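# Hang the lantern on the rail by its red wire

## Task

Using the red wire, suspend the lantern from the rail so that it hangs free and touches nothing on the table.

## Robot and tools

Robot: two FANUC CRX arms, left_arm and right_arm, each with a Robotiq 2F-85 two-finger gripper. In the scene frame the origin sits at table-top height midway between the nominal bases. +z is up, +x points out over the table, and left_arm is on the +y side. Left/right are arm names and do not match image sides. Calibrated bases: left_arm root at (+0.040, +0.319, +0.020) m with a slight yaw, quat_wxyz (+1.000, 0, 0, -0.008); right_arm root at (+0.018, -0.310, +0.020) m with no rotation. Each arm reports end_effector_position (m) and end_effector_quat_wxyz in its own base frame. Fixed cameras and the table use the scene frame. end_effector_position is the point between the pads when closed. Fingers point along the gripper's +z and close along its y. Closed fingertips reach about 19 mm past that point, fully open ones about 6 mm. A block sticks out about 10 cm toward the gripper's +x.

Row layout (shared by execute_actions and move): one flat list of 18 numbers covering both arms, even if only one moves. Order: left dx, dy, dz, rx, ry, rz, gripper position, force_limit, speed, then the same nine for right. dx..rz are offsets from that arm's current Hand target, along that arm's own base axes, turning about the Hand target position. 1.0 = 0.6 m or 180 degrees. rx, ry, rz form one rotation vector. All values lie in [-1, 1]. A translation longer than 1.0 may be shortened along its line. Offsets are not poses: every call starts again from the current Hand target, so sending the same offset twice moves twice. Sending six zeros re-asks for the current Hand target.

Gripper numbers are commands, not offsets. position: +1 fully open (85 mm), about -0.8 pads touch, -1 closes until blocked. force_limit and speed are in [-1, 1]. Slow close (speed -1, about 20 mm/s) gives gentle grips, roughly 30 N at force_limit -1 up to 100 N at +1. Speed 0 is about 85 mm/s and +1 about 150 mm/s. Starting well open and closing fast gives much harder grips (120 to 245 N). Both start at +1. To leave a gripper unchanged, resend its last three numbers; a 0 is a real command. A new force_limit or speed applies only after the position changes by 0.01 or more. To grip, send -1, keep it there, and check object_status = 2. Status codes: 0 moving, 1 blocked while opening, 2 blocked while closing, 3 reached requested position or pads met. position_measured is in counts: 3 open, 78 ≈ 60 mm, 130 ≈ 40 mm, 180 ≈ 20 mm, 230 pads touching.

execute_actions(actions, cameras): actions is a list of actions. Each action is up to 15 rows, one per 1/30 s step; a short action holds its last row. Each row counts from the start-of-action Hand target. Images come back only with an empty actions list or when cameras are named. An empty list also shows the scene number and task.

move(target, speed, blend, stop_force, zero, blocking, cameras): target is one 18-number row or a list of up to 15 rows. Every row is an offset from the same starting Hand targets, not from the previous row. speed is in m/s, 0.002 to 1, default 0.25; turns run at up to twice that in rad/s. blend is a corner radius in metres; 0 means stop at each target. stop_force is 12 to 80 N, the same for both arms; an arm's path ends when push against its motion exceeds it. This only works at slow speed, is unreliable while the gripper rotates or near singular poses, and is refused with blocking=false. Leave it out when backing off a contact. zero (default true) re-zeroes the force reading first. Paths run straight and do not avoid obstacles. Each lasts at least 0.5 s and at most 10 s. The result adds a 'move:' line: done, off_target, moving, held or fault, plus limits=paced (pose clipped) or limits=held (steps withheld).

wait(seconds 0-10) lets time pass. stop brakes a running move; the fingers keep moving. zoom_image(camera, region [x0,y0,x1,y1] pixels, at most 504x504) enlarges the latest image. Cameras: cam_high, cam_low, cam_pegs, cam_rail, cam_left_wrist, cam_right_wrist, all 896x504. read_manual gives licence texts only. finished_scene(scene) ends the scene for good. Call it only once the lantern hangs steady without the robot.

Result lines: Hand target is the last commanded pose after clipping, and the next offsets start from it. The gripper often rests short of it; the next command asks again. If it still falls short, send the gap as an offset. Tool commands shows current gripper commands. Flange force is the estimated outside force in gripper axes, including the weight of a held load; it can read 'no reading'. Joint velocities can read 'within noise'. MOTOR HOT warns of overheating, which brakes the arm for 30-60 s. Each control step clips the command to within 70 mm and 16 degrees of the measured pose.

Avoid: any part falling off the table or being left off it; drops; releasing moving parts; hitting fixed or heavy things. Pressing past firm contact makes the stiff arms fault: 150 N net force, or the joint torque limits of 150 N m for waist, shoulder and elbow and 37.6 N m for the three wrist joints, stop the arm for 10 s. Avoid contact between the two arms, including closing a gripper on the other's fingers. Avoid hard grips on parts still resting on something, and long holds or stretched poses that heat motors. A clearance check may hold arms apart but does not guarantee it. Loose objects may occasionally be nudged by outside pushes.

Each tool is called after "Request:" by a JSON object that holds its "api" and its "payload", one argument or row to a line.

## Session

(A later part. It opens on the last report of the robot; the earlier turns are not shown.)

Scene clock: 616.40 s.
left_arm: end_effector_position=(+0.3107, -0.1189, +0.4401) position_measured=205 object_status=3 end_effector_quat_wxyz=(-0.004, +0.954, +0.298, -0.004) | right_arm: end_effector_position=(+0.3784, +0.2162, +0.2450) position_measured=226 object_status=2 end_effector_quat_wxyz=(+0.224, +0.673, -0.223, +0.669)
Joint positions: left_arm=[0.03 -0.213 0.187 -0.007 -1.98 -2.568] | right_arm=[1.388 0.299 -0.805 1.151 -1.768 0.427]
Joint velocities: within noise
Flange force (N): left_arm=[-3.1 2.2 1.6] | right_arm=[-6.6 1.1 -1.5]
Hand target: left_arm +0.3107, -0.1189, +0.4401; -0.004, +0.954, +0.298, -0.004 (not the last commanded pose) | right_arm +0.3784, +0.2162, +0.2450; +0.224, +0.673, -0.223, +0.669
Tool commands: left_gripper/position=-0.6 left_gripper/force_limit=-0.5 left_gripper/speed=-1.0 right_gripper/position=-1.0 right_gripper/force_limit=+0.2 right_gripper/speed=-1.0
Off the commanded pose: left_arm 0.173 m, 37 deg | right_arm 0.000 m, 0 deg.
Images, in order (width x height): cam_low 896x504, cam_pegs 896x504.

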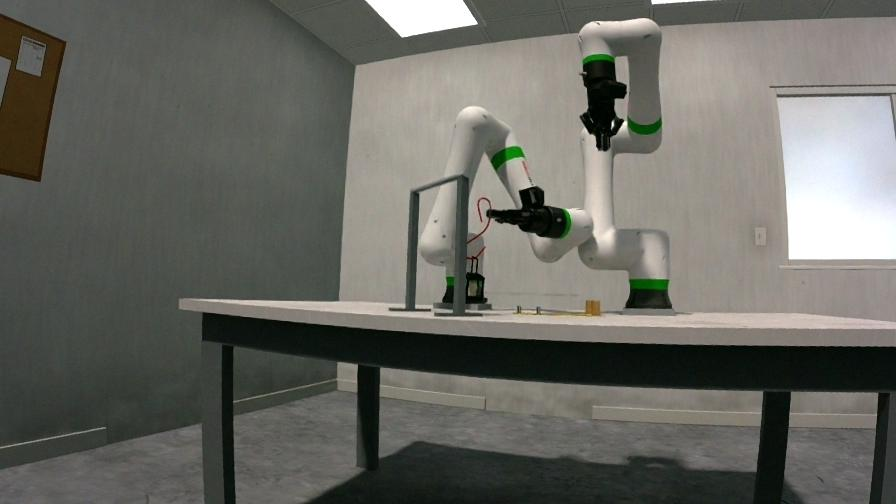

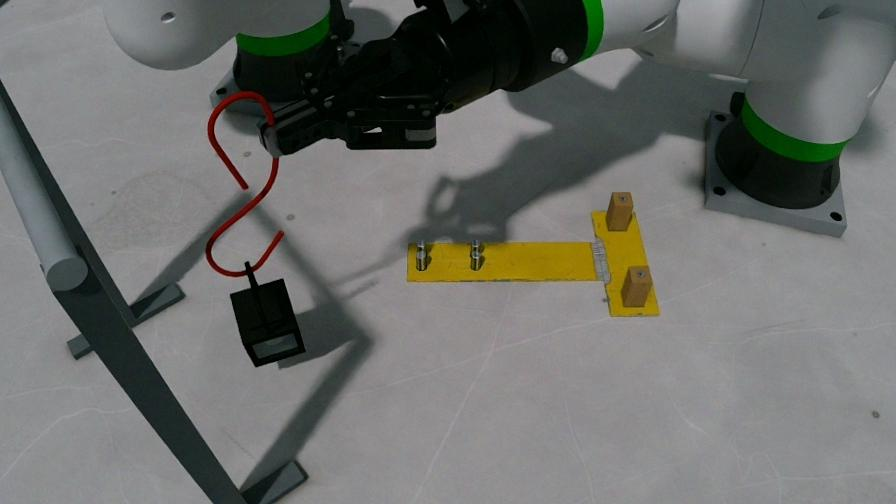

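Request:
{"api": "move", "payload": {
  "target": [0,0,0,0,0,0,-0.6,-0.5,-1,0,0,-0.07,0,0,0,-1,0.2,-1],
  "speed": 0.04,
  "cameras": ["cam_high","cam_pegs","cam_low","cam_rail"]
}}

Request:
{"api": "zoom_image", "payload": {
  "camera": "cam_low",
  "region": [420, 220, 520, 320]
}}

Request:
{"api": "zoom_image", "payload": {
  "camera": "cam_pegs",
  "region": [160, 140, 360, 390]
}}

Scene clock: 625.97 s.
left_arm: end_effector_position=(+0.3107, -0.1189, +0.4401) position_measured=205 object_status=3 end_effector_quat_wxyz=(-0.004, +0.954, +0.298, -0.004) | right_arm: end_effector_position=(+0.3784, +0.2162, +0.2244) position_measured=226 object_status=2 end_effector_quat_wxyz=(+0.224, +0.673, -0.223, +0.669)
Joint positions: left_arm=[0.03 -0.213 0.187 -0.007 -1.98 -2.568] | right_arm=[1.391 0.343 -0.81 1.14 -1.749 0.38]
Flange force (N): left_arm=[-3.2 2.6 1.3] | right_arm=[-6.9 -0.3 -2.5]
Hand target: left_arm +0.3107, -0.1189, +0.4401; -0.004, +0.954, +0.298, -0.004 | right_arm +0.3784, +0.2162, +0.2245; +0.224, +0.673, -0.223, +0.669 (not the last commanded pose)
Off the commanded pose: left_arm 0.000 m, 0 deg | right_arm 0.021 m, 0 deg.
move: held (right_arm; a check stopped the path); limits=held
pose unreachable (right arm): on one or more control steps of this call, first in action 0 (counted from 0), this arm could not follow its commanded pose, so it was not sent that pose on those steps. It may still have moved: this result reports where it is.
cause: moving toward the commanded pose would bring a part of the arm too close to another arm (a part of this arm just beyond joint 5 (wrist pitch) and a part of the left arm just beyond its joint 2 (shoulder), 4 mm apart when this arm was first held).
Images, in order (width x height): cam_high 896x504, cam_low 896x504, cam_pegs 896x504, cam_rail 896x504.

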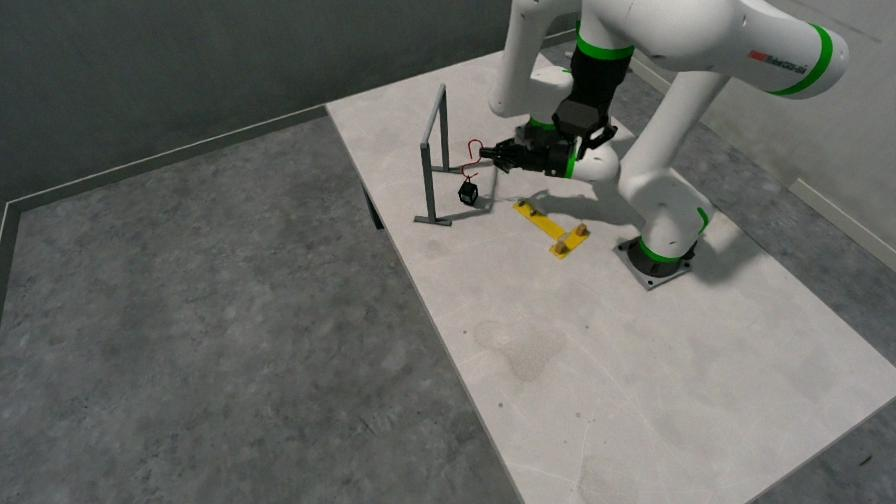

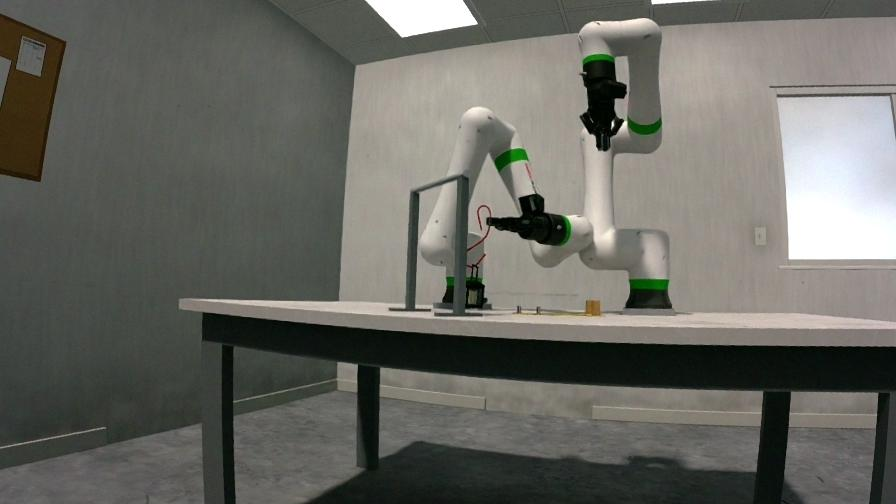

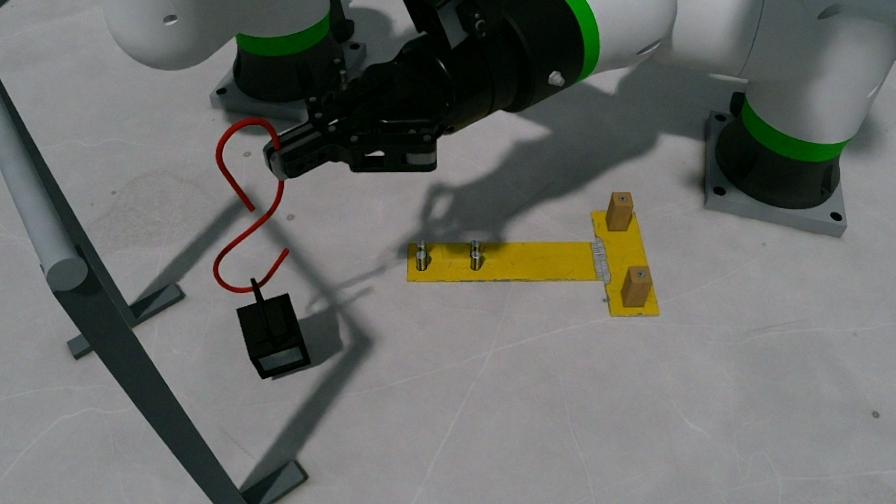

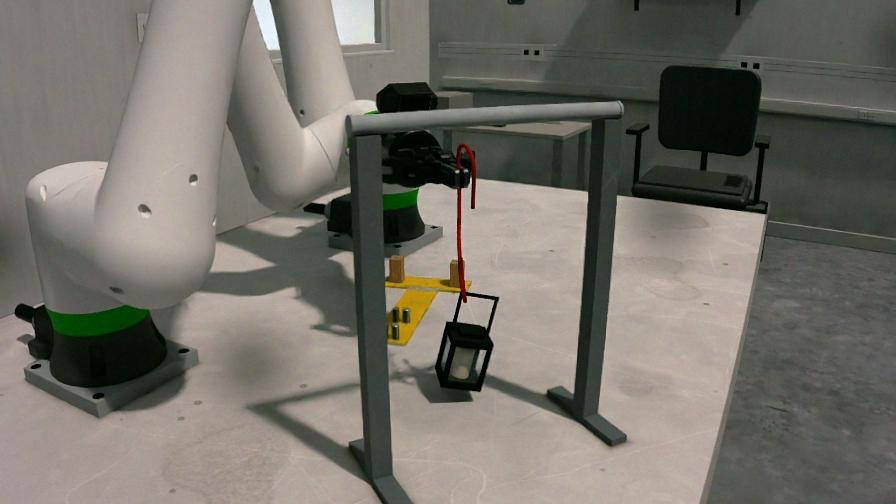

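Scaled by 5.040.

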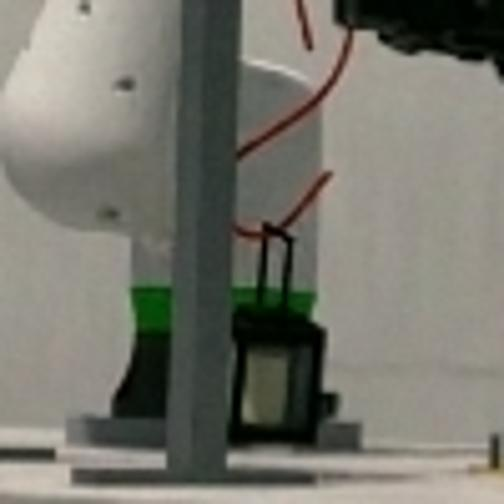

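Scaled by 2.016.

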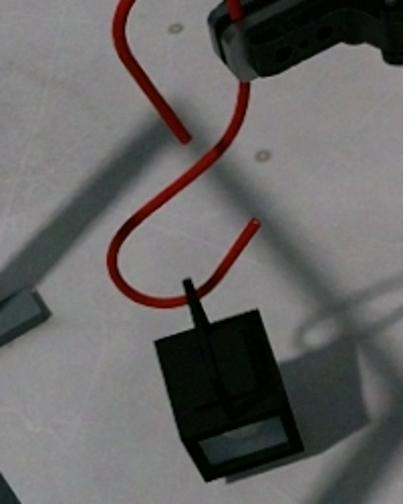

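Request:
{"api": "move", "payload": {
  "target": [0,0,0,0,0,0,-0.6,-0.5,-1,-0.02,-0.11,0.0,0,0,0,-1,0.2,-1],
  "speed": 0.06
}}

Request:
{"api": "move", "payload": {
  "target": [-0.0852,0.6565,0.0228,0,0,0.397,-0.6,-0.5,-1,0,0,0,0,0,0,-1,0.2,-1],
  "speed": 0.2,
  "cameras": ["cam_low","cam_pegs","cam_high","cam_rail"]
}}

Request:
{"api": "zoom_image", "payload": {
  "camera": "cam_low",
  "region": [400, 220, 500, 320]
}}

Request:
{"api": "zoom_image", "payload": {
  "camera": "cam_pegs",
  "region": [120, 100, 320, 350]
}}

Scene clock: 628.67 s.
left_arm: end_effector_position=(+0.3107, -0.1189, +0.4401) position_measured=205 object_status=3 end_effector_quat_wxyz=(-0.004, +0.954, +0.298, -0.004) | right_arm: end_effector_position=(+0.3664, +0.1502, +0.2245) position_measured=226 object_status=2 end_effector_quat_wxyz=(+0.224, +0.673, -0.223, +0.669)
Joint positions: left_arm=[0.03 -0.213 0.187 -0.007 -1.98 -2.568] | right_arm=[1.395 0.219 -0.985 1.128 -1.729 0.333]
Flange force (N): left_arm=[-2.9 2.4 1.8] | right_arm=[-5.7 1.3 -2.9]
Hand target: left_arm +0.3107, -0.1189, +0.4401; -0.004, +0.954, +0.298, -0.004 | right_arm +0.3664, +0.1502, +0.2245; +0.224, +0.673, -0.223, +0.669
Off the commanded pose: left_arm 0.000 m, 0 deg | right_arm 0.000 m, 0 deg.
move: done

Scene clock: 632.13 s.
left_arm: end_effector_position=(+0.2596, +0.2750, +0.4538) position_measured=205 object_status=3 end_effector_quat_wxyz=(-0.001, +0.601, +0.799, -0.005) | right_arm: end_effector_position=(+0.3664, +0.1502, +0.2245) position_measured=226 object_status=2 end_effector_quat_wxyz=(+0.224, +0.673, -0.223, +0.669)
Joint positions: left_arm=[1.161 -0.086 0.329 -0.005 -1.995 -2.452] | right_arm=[1.395 0.219 -0.985 1.128 -1.729 0.333]
Flange force (N): left_arm=[-2.6 2.1 1.1] | right_arm=[-5.6 1.7 -2.0]
Hand target: left_arm +0.2595, +0.2750, +0.4538; -0.001, +0.601, +0.799, -0.005 | right_arm +0.3664, +0.1502, +0.2245; +0.224, +0.673, -0.223, +0.669
Off the commanded pose: left_arm 0.000 m, 0 deg | right_arm 0.000 m, 0 deg.
move: done
Images, in order (width x height): cam_high 896x504, cam_low 896x504, cam_pegs 896x504, cam_rail 896x504.

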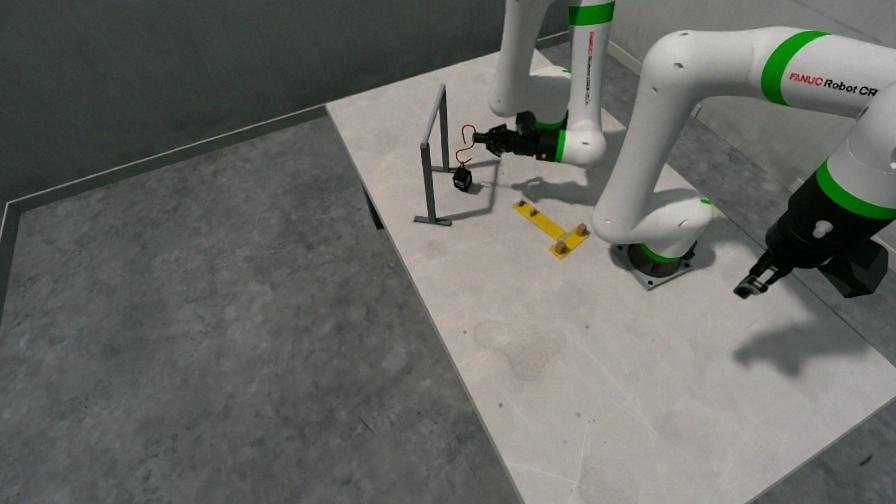

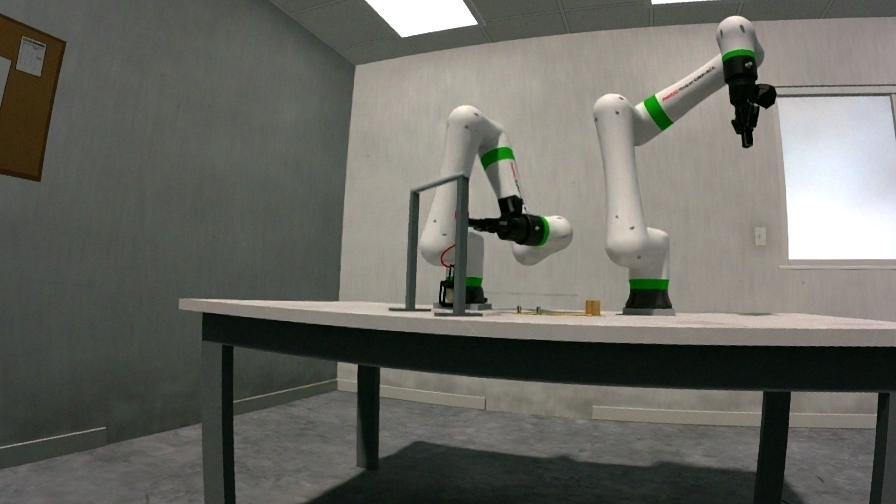

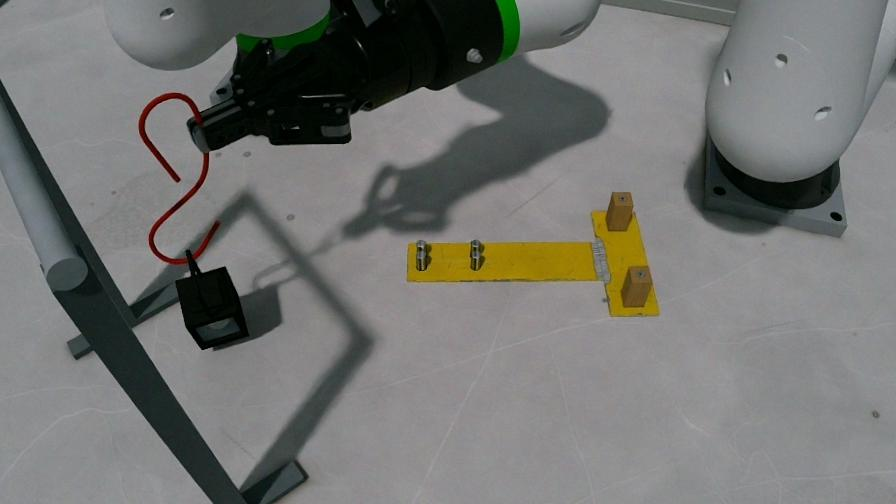

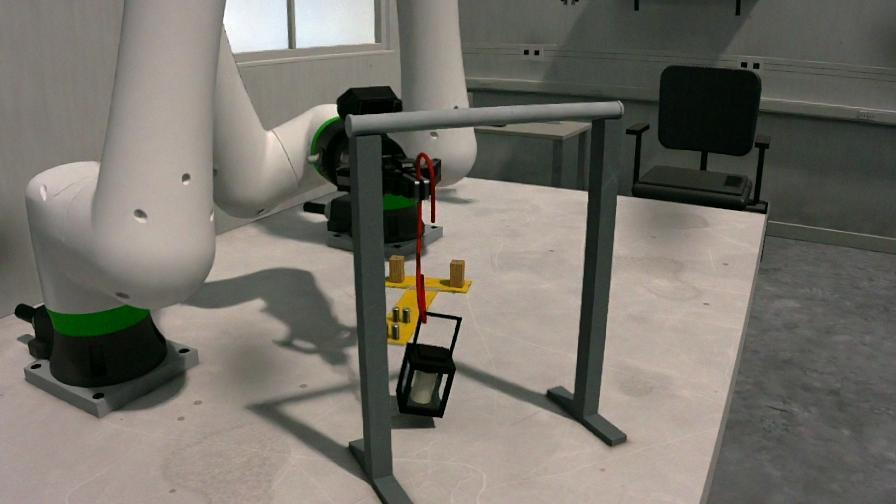

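Scaled by 5.040.

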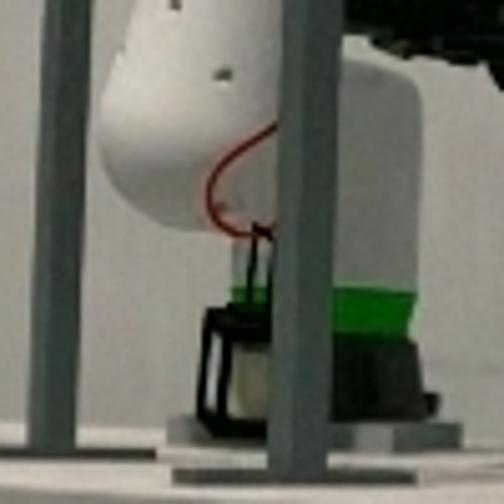

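Scaled by 2.016.

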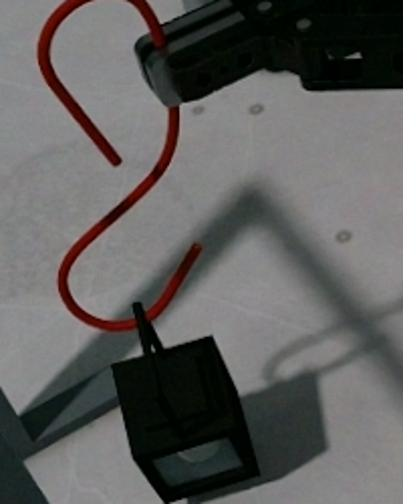

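Request:
{"api": "move", "payload": {
  "target": [0,0,0,0,0,0,-0.6,-0.5,-1,0,0,-0.0467,0,0,0,-1,0.2,-1],
  "speed": 0.03,
  "cameras": ["cam_low","cam_pegs","cam_high","cam_rail"]
}}

Request:
{"api": "zoom_image", "payload": {
  "camera": "cam_low",
  "region": [400, 220, 500, 320]
}}

Request:
{"api": "zoom_image", "payload": {
  "camera": "cam_pegs",
  "region": [120, 100, 320, 350]
}}

Request:
{"api": "zoom_image", "payload": {
  "camera": "cam_rail",
  "region": [360, 220, 500, 440]
}}

Scene clock: 634.33 s.
left_arm: end_effector_position=(+0.2595, +0.2750, +0.4538) position_measured=205 object_status=3 end_effector_quat_wxyz=(-0.001, +0.601, +0.799, -0.005) | right_arm: end_effector_position=(+0.3664, +0.1501, +0.1965) position_measured=226 object_status=2 end_effector_quat_wxyz=(+0.224, +0.673, -0.223, +0.669)
Joint positions: left_arm=[1.161 -0.086 0.329 -0.006 -1.995 -2.452] | right_arm=[1.4 0.295 -0.989 1.113 -1.696 0.259]
Flange force (N): left_arm=[-3.6 0.5 2.0] | right_arm=[-3.2 1.2 -2.3]
Hand target: left_arm +0.2595, +0.2750, +0.4538; -0.001, +0.601, +0.799, -0.005 | right_arm +0.3664, +0.1502, +0.1965; +0.224, +0.673, -0.223, +0.669
Off the commanded pose: left_arm 0.000 m, 0 deg | right_arm 0.000 m, 0 deg.
move: done
Images, in order (width x height): cam_high 896x504, cam_low 896x504, cam_pegs 896x504, cam_rail 896x504.

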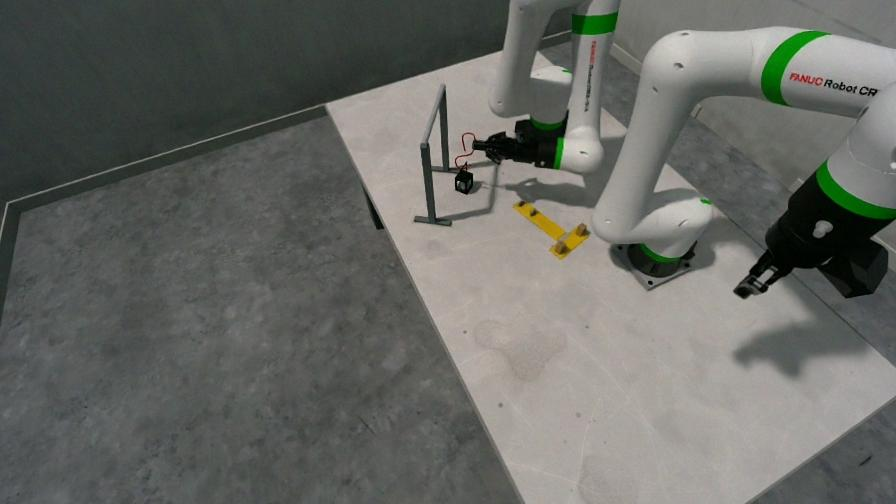

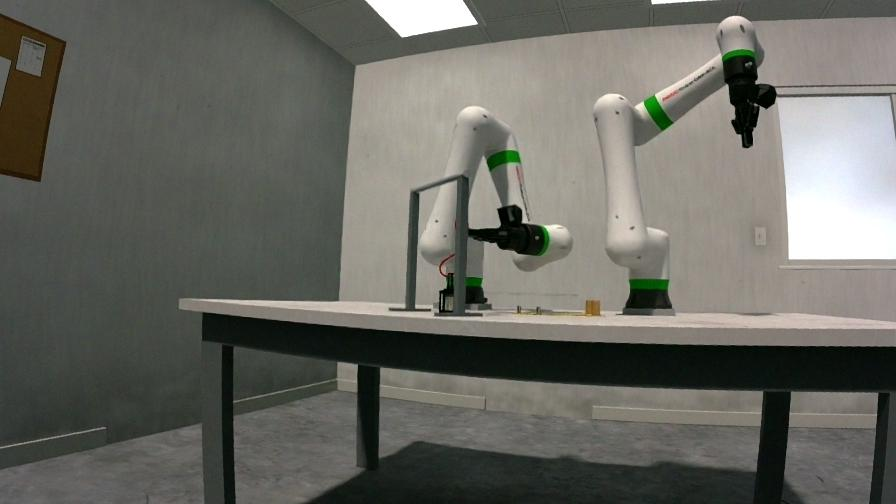

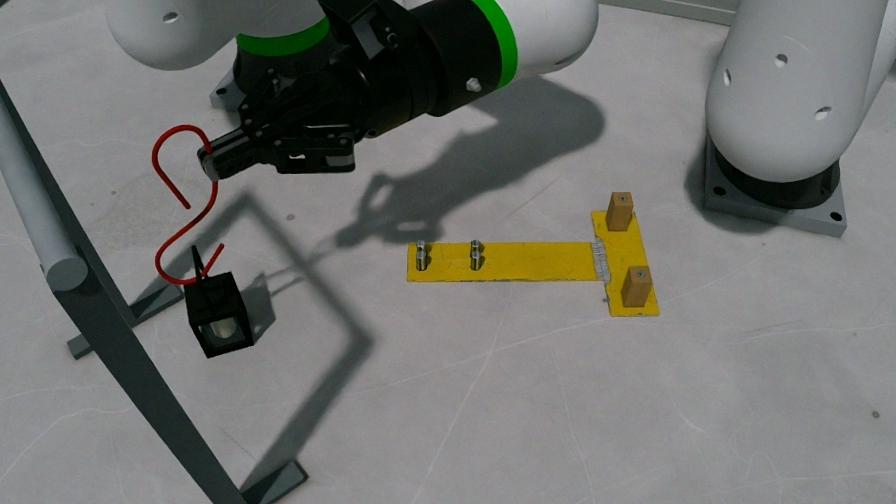

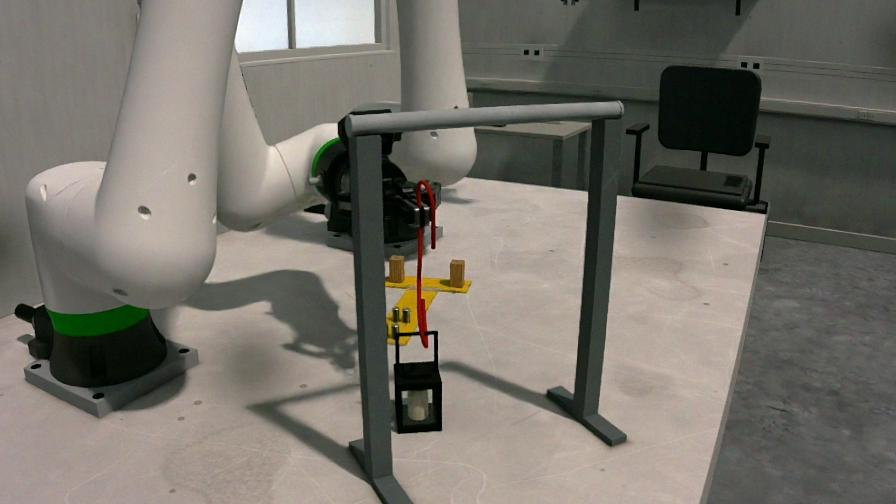

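Scaled by 5.040.

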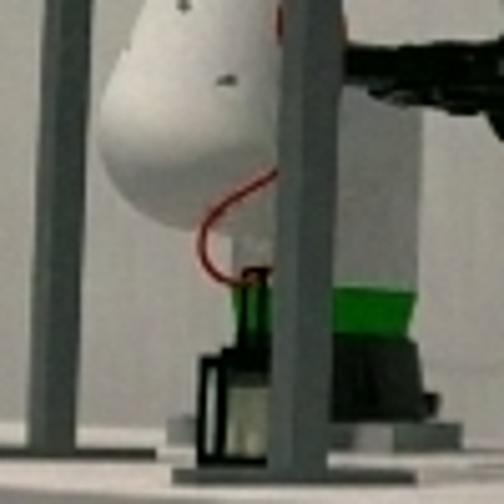

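Scaled by 2.016.

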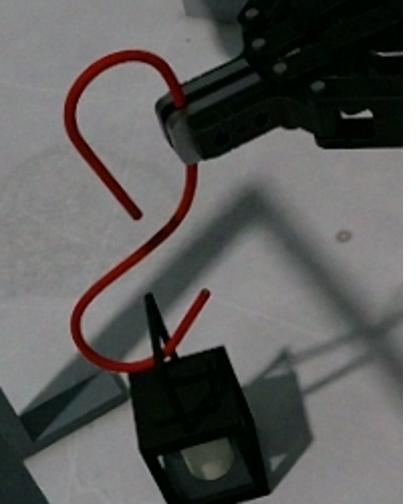

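Scaled by 2.291.

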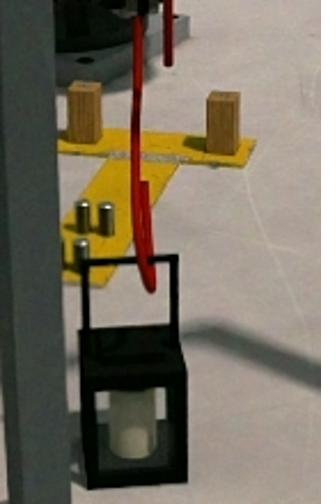

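Request:
{"api": "move", "payload": {
  "target": [0,0,0,0,0,0,-0.6,-0.5,-1,0,0,-0.0283,0,0,0,-1,0.2,-1],
  "speed": 0.03,
  "cameras": ["cam_low","cam_pegs","cam_rail"]
}}

Request:
{"api": "zoom_image", "payload": {
  "camera": "cam_low",
  "region": [400, 220, 500, 320]
}}

Request:
{"api": "zoom_image", "payload": {
  "camera": "cam_pegs",
  "region": [120, 150, 280, 350]
}}

Request:
{"api": "zoom_image", "payload": {
  "camera": "cam_rail",
  "region": [360, 220, 500, 440]
}}

Scene clock: 636.73 s.
left_arm: end_effector_position=(+0.2595, +0.2750, +0.4538) position_measured=205 object_status=3 end_effector_quat_wxyz=(-0.001, +0.601, +0.799, -0.005) | right_arm: end_effector_position=(+0.3664, +0.1502, +0.1795) position_measured=226 object_status=2 end_effector_quat_wxyz=(+0.224, +0.673, -0.223, +0.669)
Joint positions: left_arm=[1.161 -0.086 0.329 -0.006 -1.995 -2.452] | right_arm=[1.402 0.343 -0.989 1.106 -1.675 0.216]
Flange force (N): left_arm=[-3.9 0.3 2.2] | right_arm=[-3.5 1.3 -3.2]
Hand target: left_arm +0.2595, +0.2750, +0.4538; -0.001, +0.601, +0.799, -0.005 | right_arm +0.3664, +0.1502, +0.1795; +0.224, +0.673, -0.223, +0.669
Off the commanded pose: left_arm 0.000 m, 0 deg | right_arm 0.000 m, 0 deg.
move: done
Images, in order (width x height): cam_low 896x504, cam_pegs 896x504, cam_rail 896x504.

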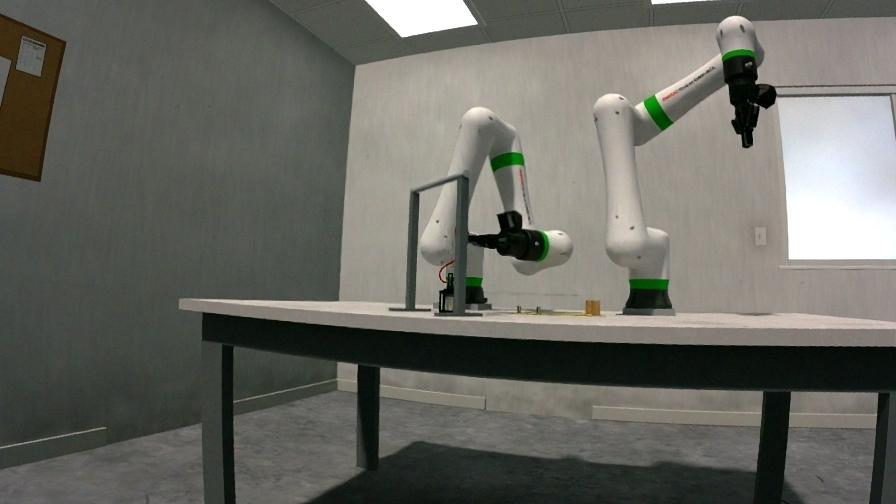

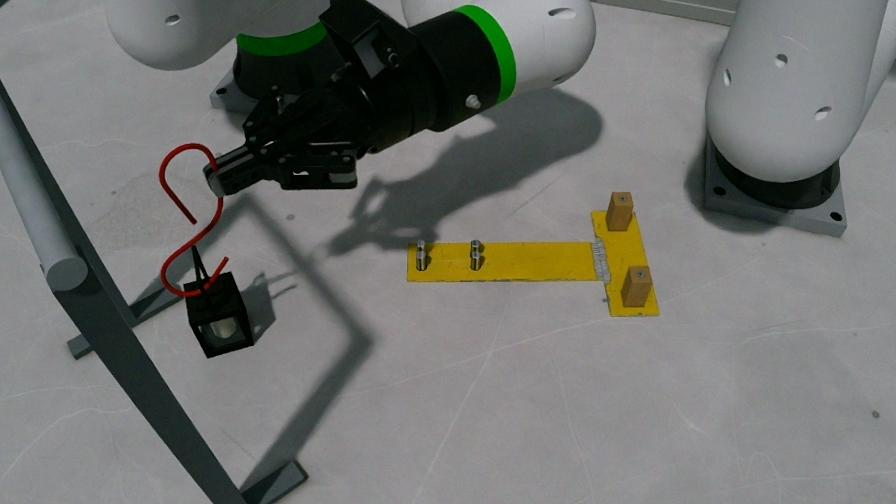

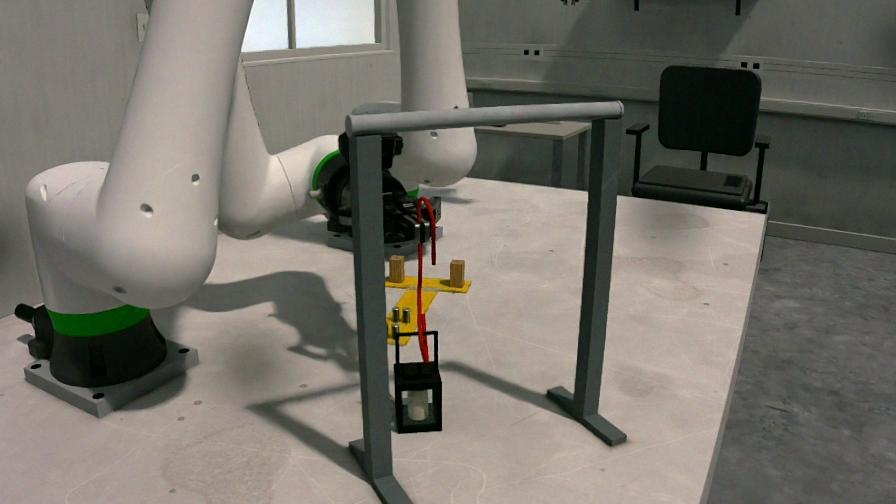

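Scaled by 5.040.

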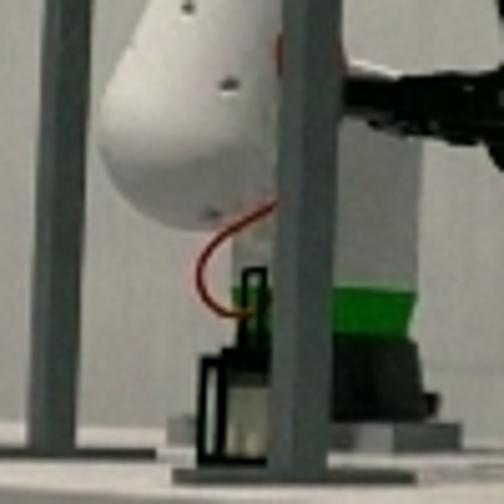

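Scaled by 2.520.

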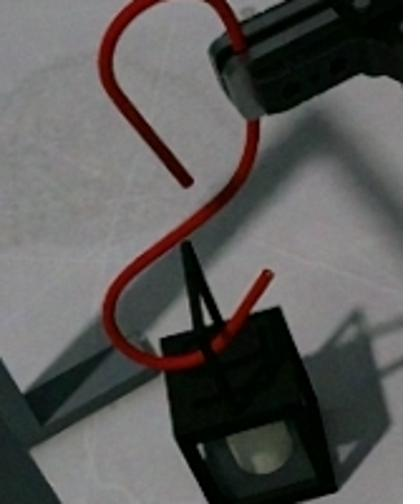

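Scaled by 2.291.

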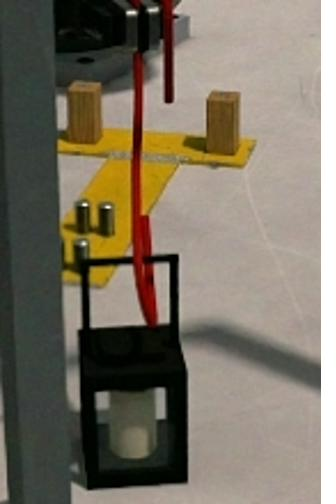

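Request:
{"api": "move", "payload": {
  "target": [
    [0,0,0,0,0,0,-0.6,-0.5,-1,0,0,-0.0233,0,0,0,-1,0.2,-1],
    [0,0,0,0,0,0,-0.6,-0.5,-1,0.0267,-0.02,-0.0233,0,0,0,-1,0.2,-1]
  ],
  "speed": 0.03,
  "cameras": ["cam_low","cam_pegs","cam_rail"]
}}

Request:
{"api": "zoom_image", "payload": {
  "camera": "cam_low",
  "region": [400, 220, 500, 320]
}}

Request:
{"api": "zoom_image", "payload": {
  "camera": "cam_pegs",
  "region": [120, 150, 280, 350]
}}

Request:
{"api": "zoom_image", "payload": {
  "camera": "cam_rail",
  "region": [360, 220, 500, 440]
}}

Scene clock: 640.10 s.
left_arm: end_effector_position=(+0.2595, +0.2750, +0.4538) position_measured=205 object_status=3 end_effector_quat_wxyz=(-0.001, +0.601, +0.799, -0.005) | right_arm: end_effector_position=(+0.3824, +0.1382, +0.1655) position_measured=226 object_status=2 end_effector_quat_wxyz=(+0.224, +0.673, -0.223, +0.669)
Joint positions: left_arm=[1.161 -0.086 0.329 -0.006 -1.995 -2.452] | right_arm=[1.327 0.373 -1.009 1.176 -1.639 0.177]
Flange force (N): left_arm=[-3.7 0.7 1.8] | right_arm=[-3.3 1.3 -2.4]
Hand target: left_arm +0.2595, +0.2750, +0.4538; -0.001, +0.601, +0.799, -0.005 | right_arm +0.3824, +0.1382, +0.1655; +0.224, +0.673, -0.223, +0.669
Off the commanded pose: left_arm 0.000 m, 0 deg | right_arm 0.000 m, 0 deg.
move: done
Images, in order (width x height): cam_low 896x504, cam_pegs 896x504, cam_rail 896x504.

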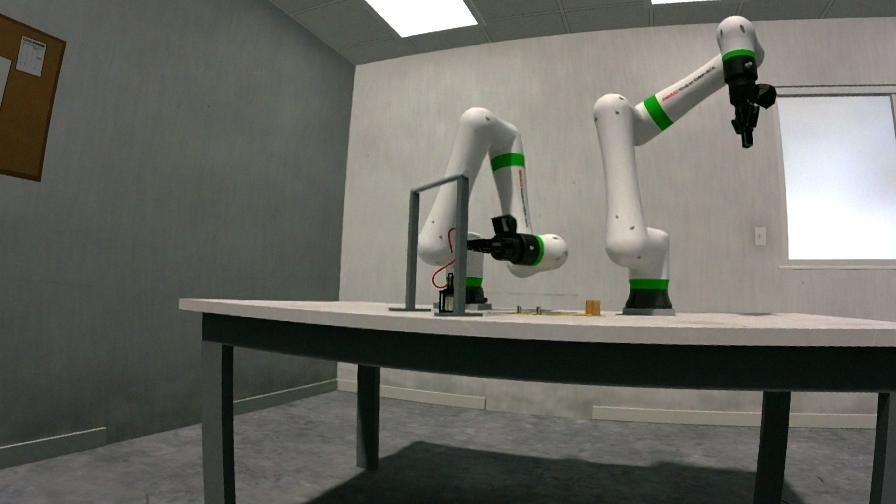

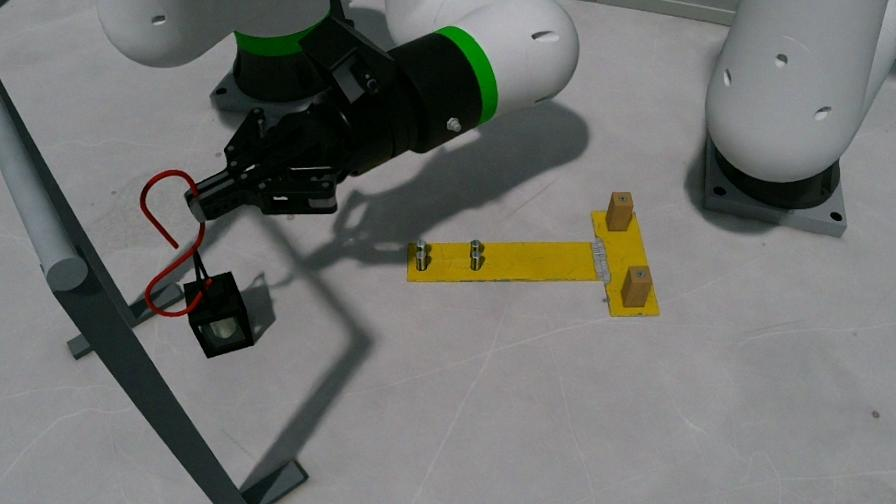

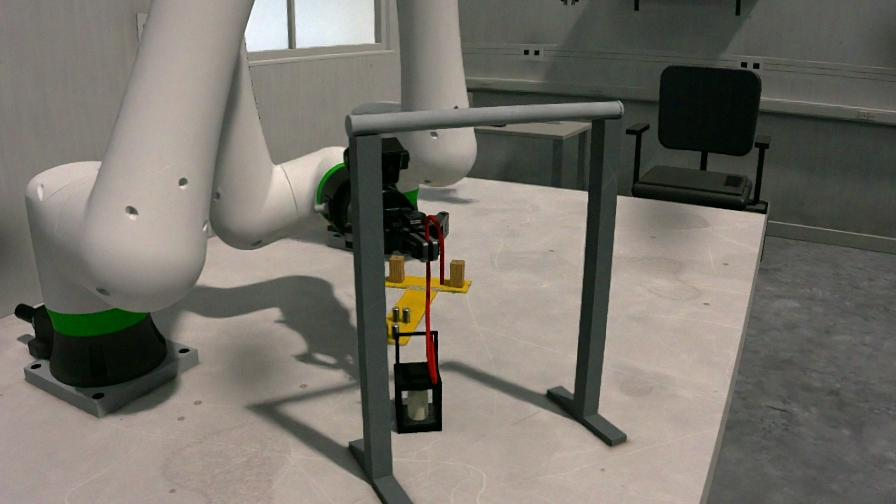

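Scaled by 5.040.

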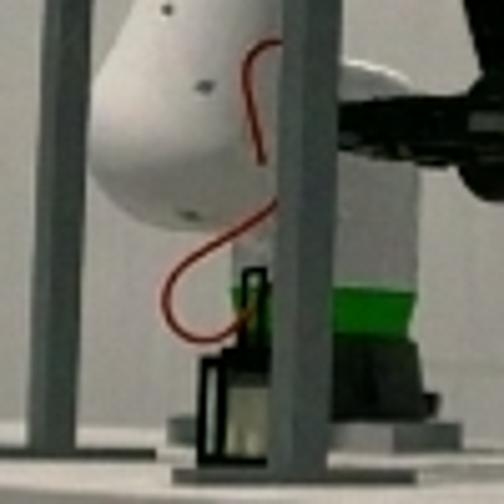

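Scaled by 2.520.

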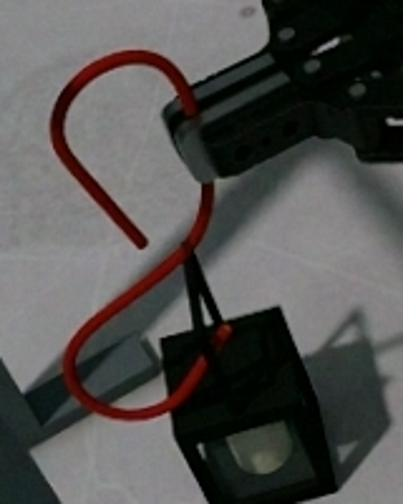

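Scaled by 2.291.

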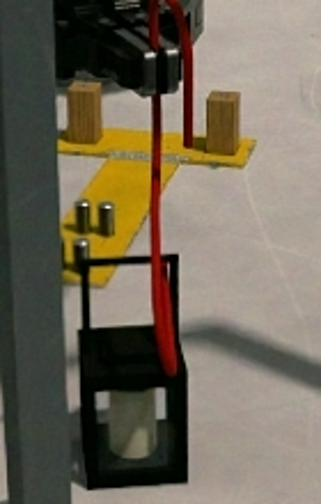

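Request:
{"api": "move", "payload": {
  "target": [
    [0,0,0,0,0,0,-0.6,-0.5,-1,0.0133,-0.02,0,0,0,0,-1,0.2,-1],
    [0,0,0,0,0,0,-0.6,-0.5,-1,0.0133,-0.02,-0.0117,0,0,0,-1,0.2,-1]
  ],
  "speed": 0.03,
  "cameras": ["cam_low","cam_pegs","cam_rail"]
}}

Request:
{"api": "zoom_image", "payload": {
  "camera": "cam_low",
  "region": [400, 220, 500, 320]
}}

Request:
{"api": "zoom_image", "payload": {
  "camera": "cam_pegs",
  "region": [120, 150, 280, 350]
}}

Request:
{"api": "zoom_image", "payload": {
  "camera": "cam_rail",
  "region": [360, 220, 500, 440]
}}

Scene clock: 642.60 s.
left_arm: end_effector_position=(+0.2595, +0.2750, +0.4538) position_measured=205 object_status=3 end_effector_quat_wxyz=(-0.001, +0.601, +0.799, -0.005) | right_arm: end_effector_position=(+0.3904, +0.1262, +0.1585) position_measured=226 object_status=2 end_effector_quat_wxyz=(+0.224, +0.673, -0.223, +0.669)
Joint positions: left_arm=[1.161 -0.086 0.329 -0.006 -1.995 -2.452] | right_arm=[1.279 0.382 -1.031 1.222 -1.62 0.15]
Flange force (N): left_arm=[-3.6 0.6 1.9] | right_arm=[-3.9 1.2 -3.7]
Hand target: left_arm +0.2595, +0.2750, +0.4538; -0.001, +0.601, +0.799, -0.005 | right_arm +0.3904, +0.1262, +0.1585; +0.224, +0.673, -0.223, +0.669
Off the commanded pose: left_arm 0.000 m, 0 deg | right_arm 0.000 m, 0 deg.
move: done
Images, in order (width x height): cam_low 896x504, cam_pegs 896x504, cam_rail 896x504.

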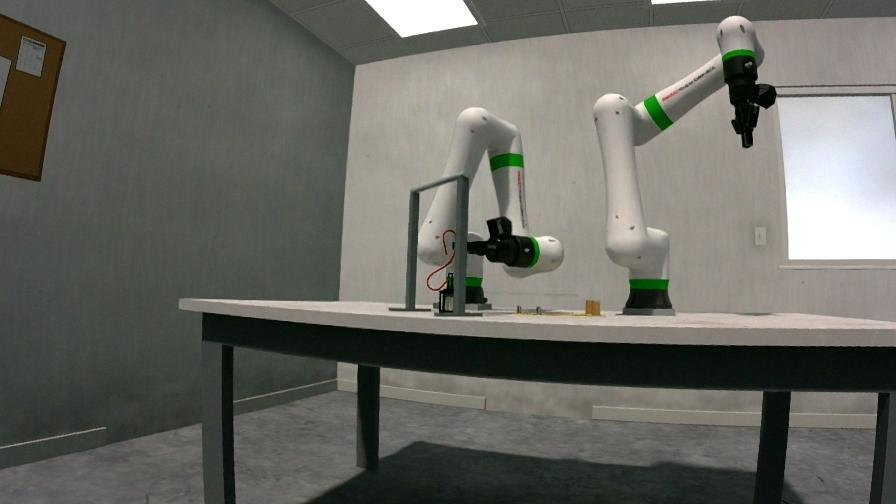

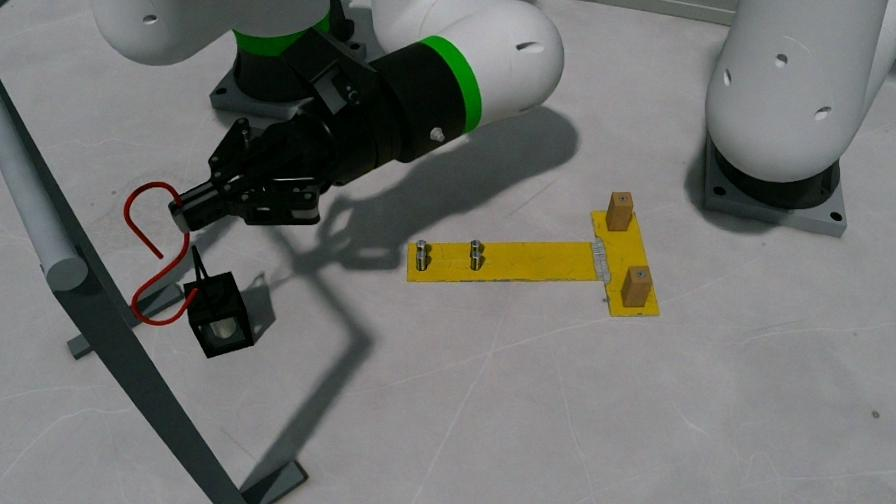

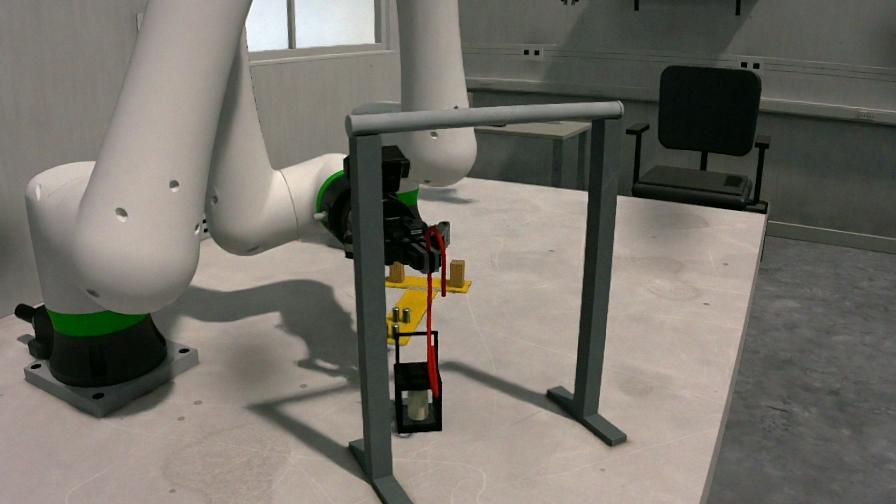

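Scaled by 5.040.

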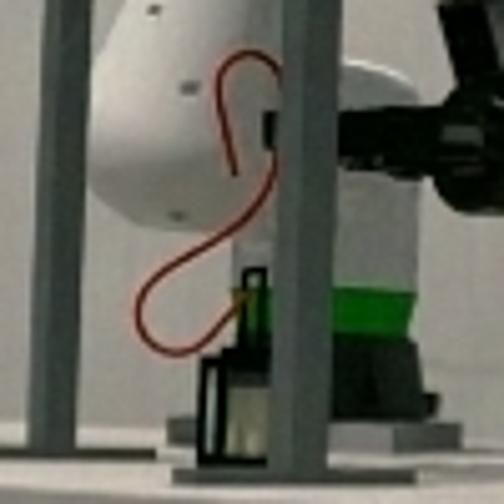

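Scaled by 2.520.

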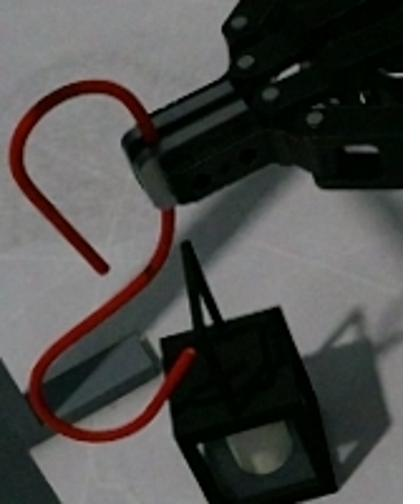

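Scaled by 2.291.

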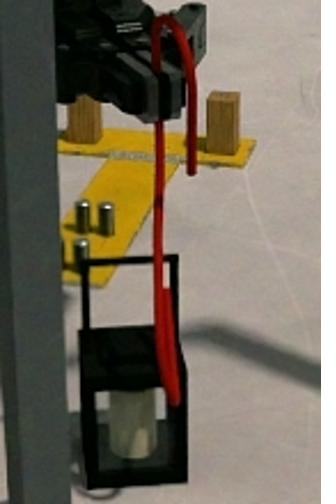

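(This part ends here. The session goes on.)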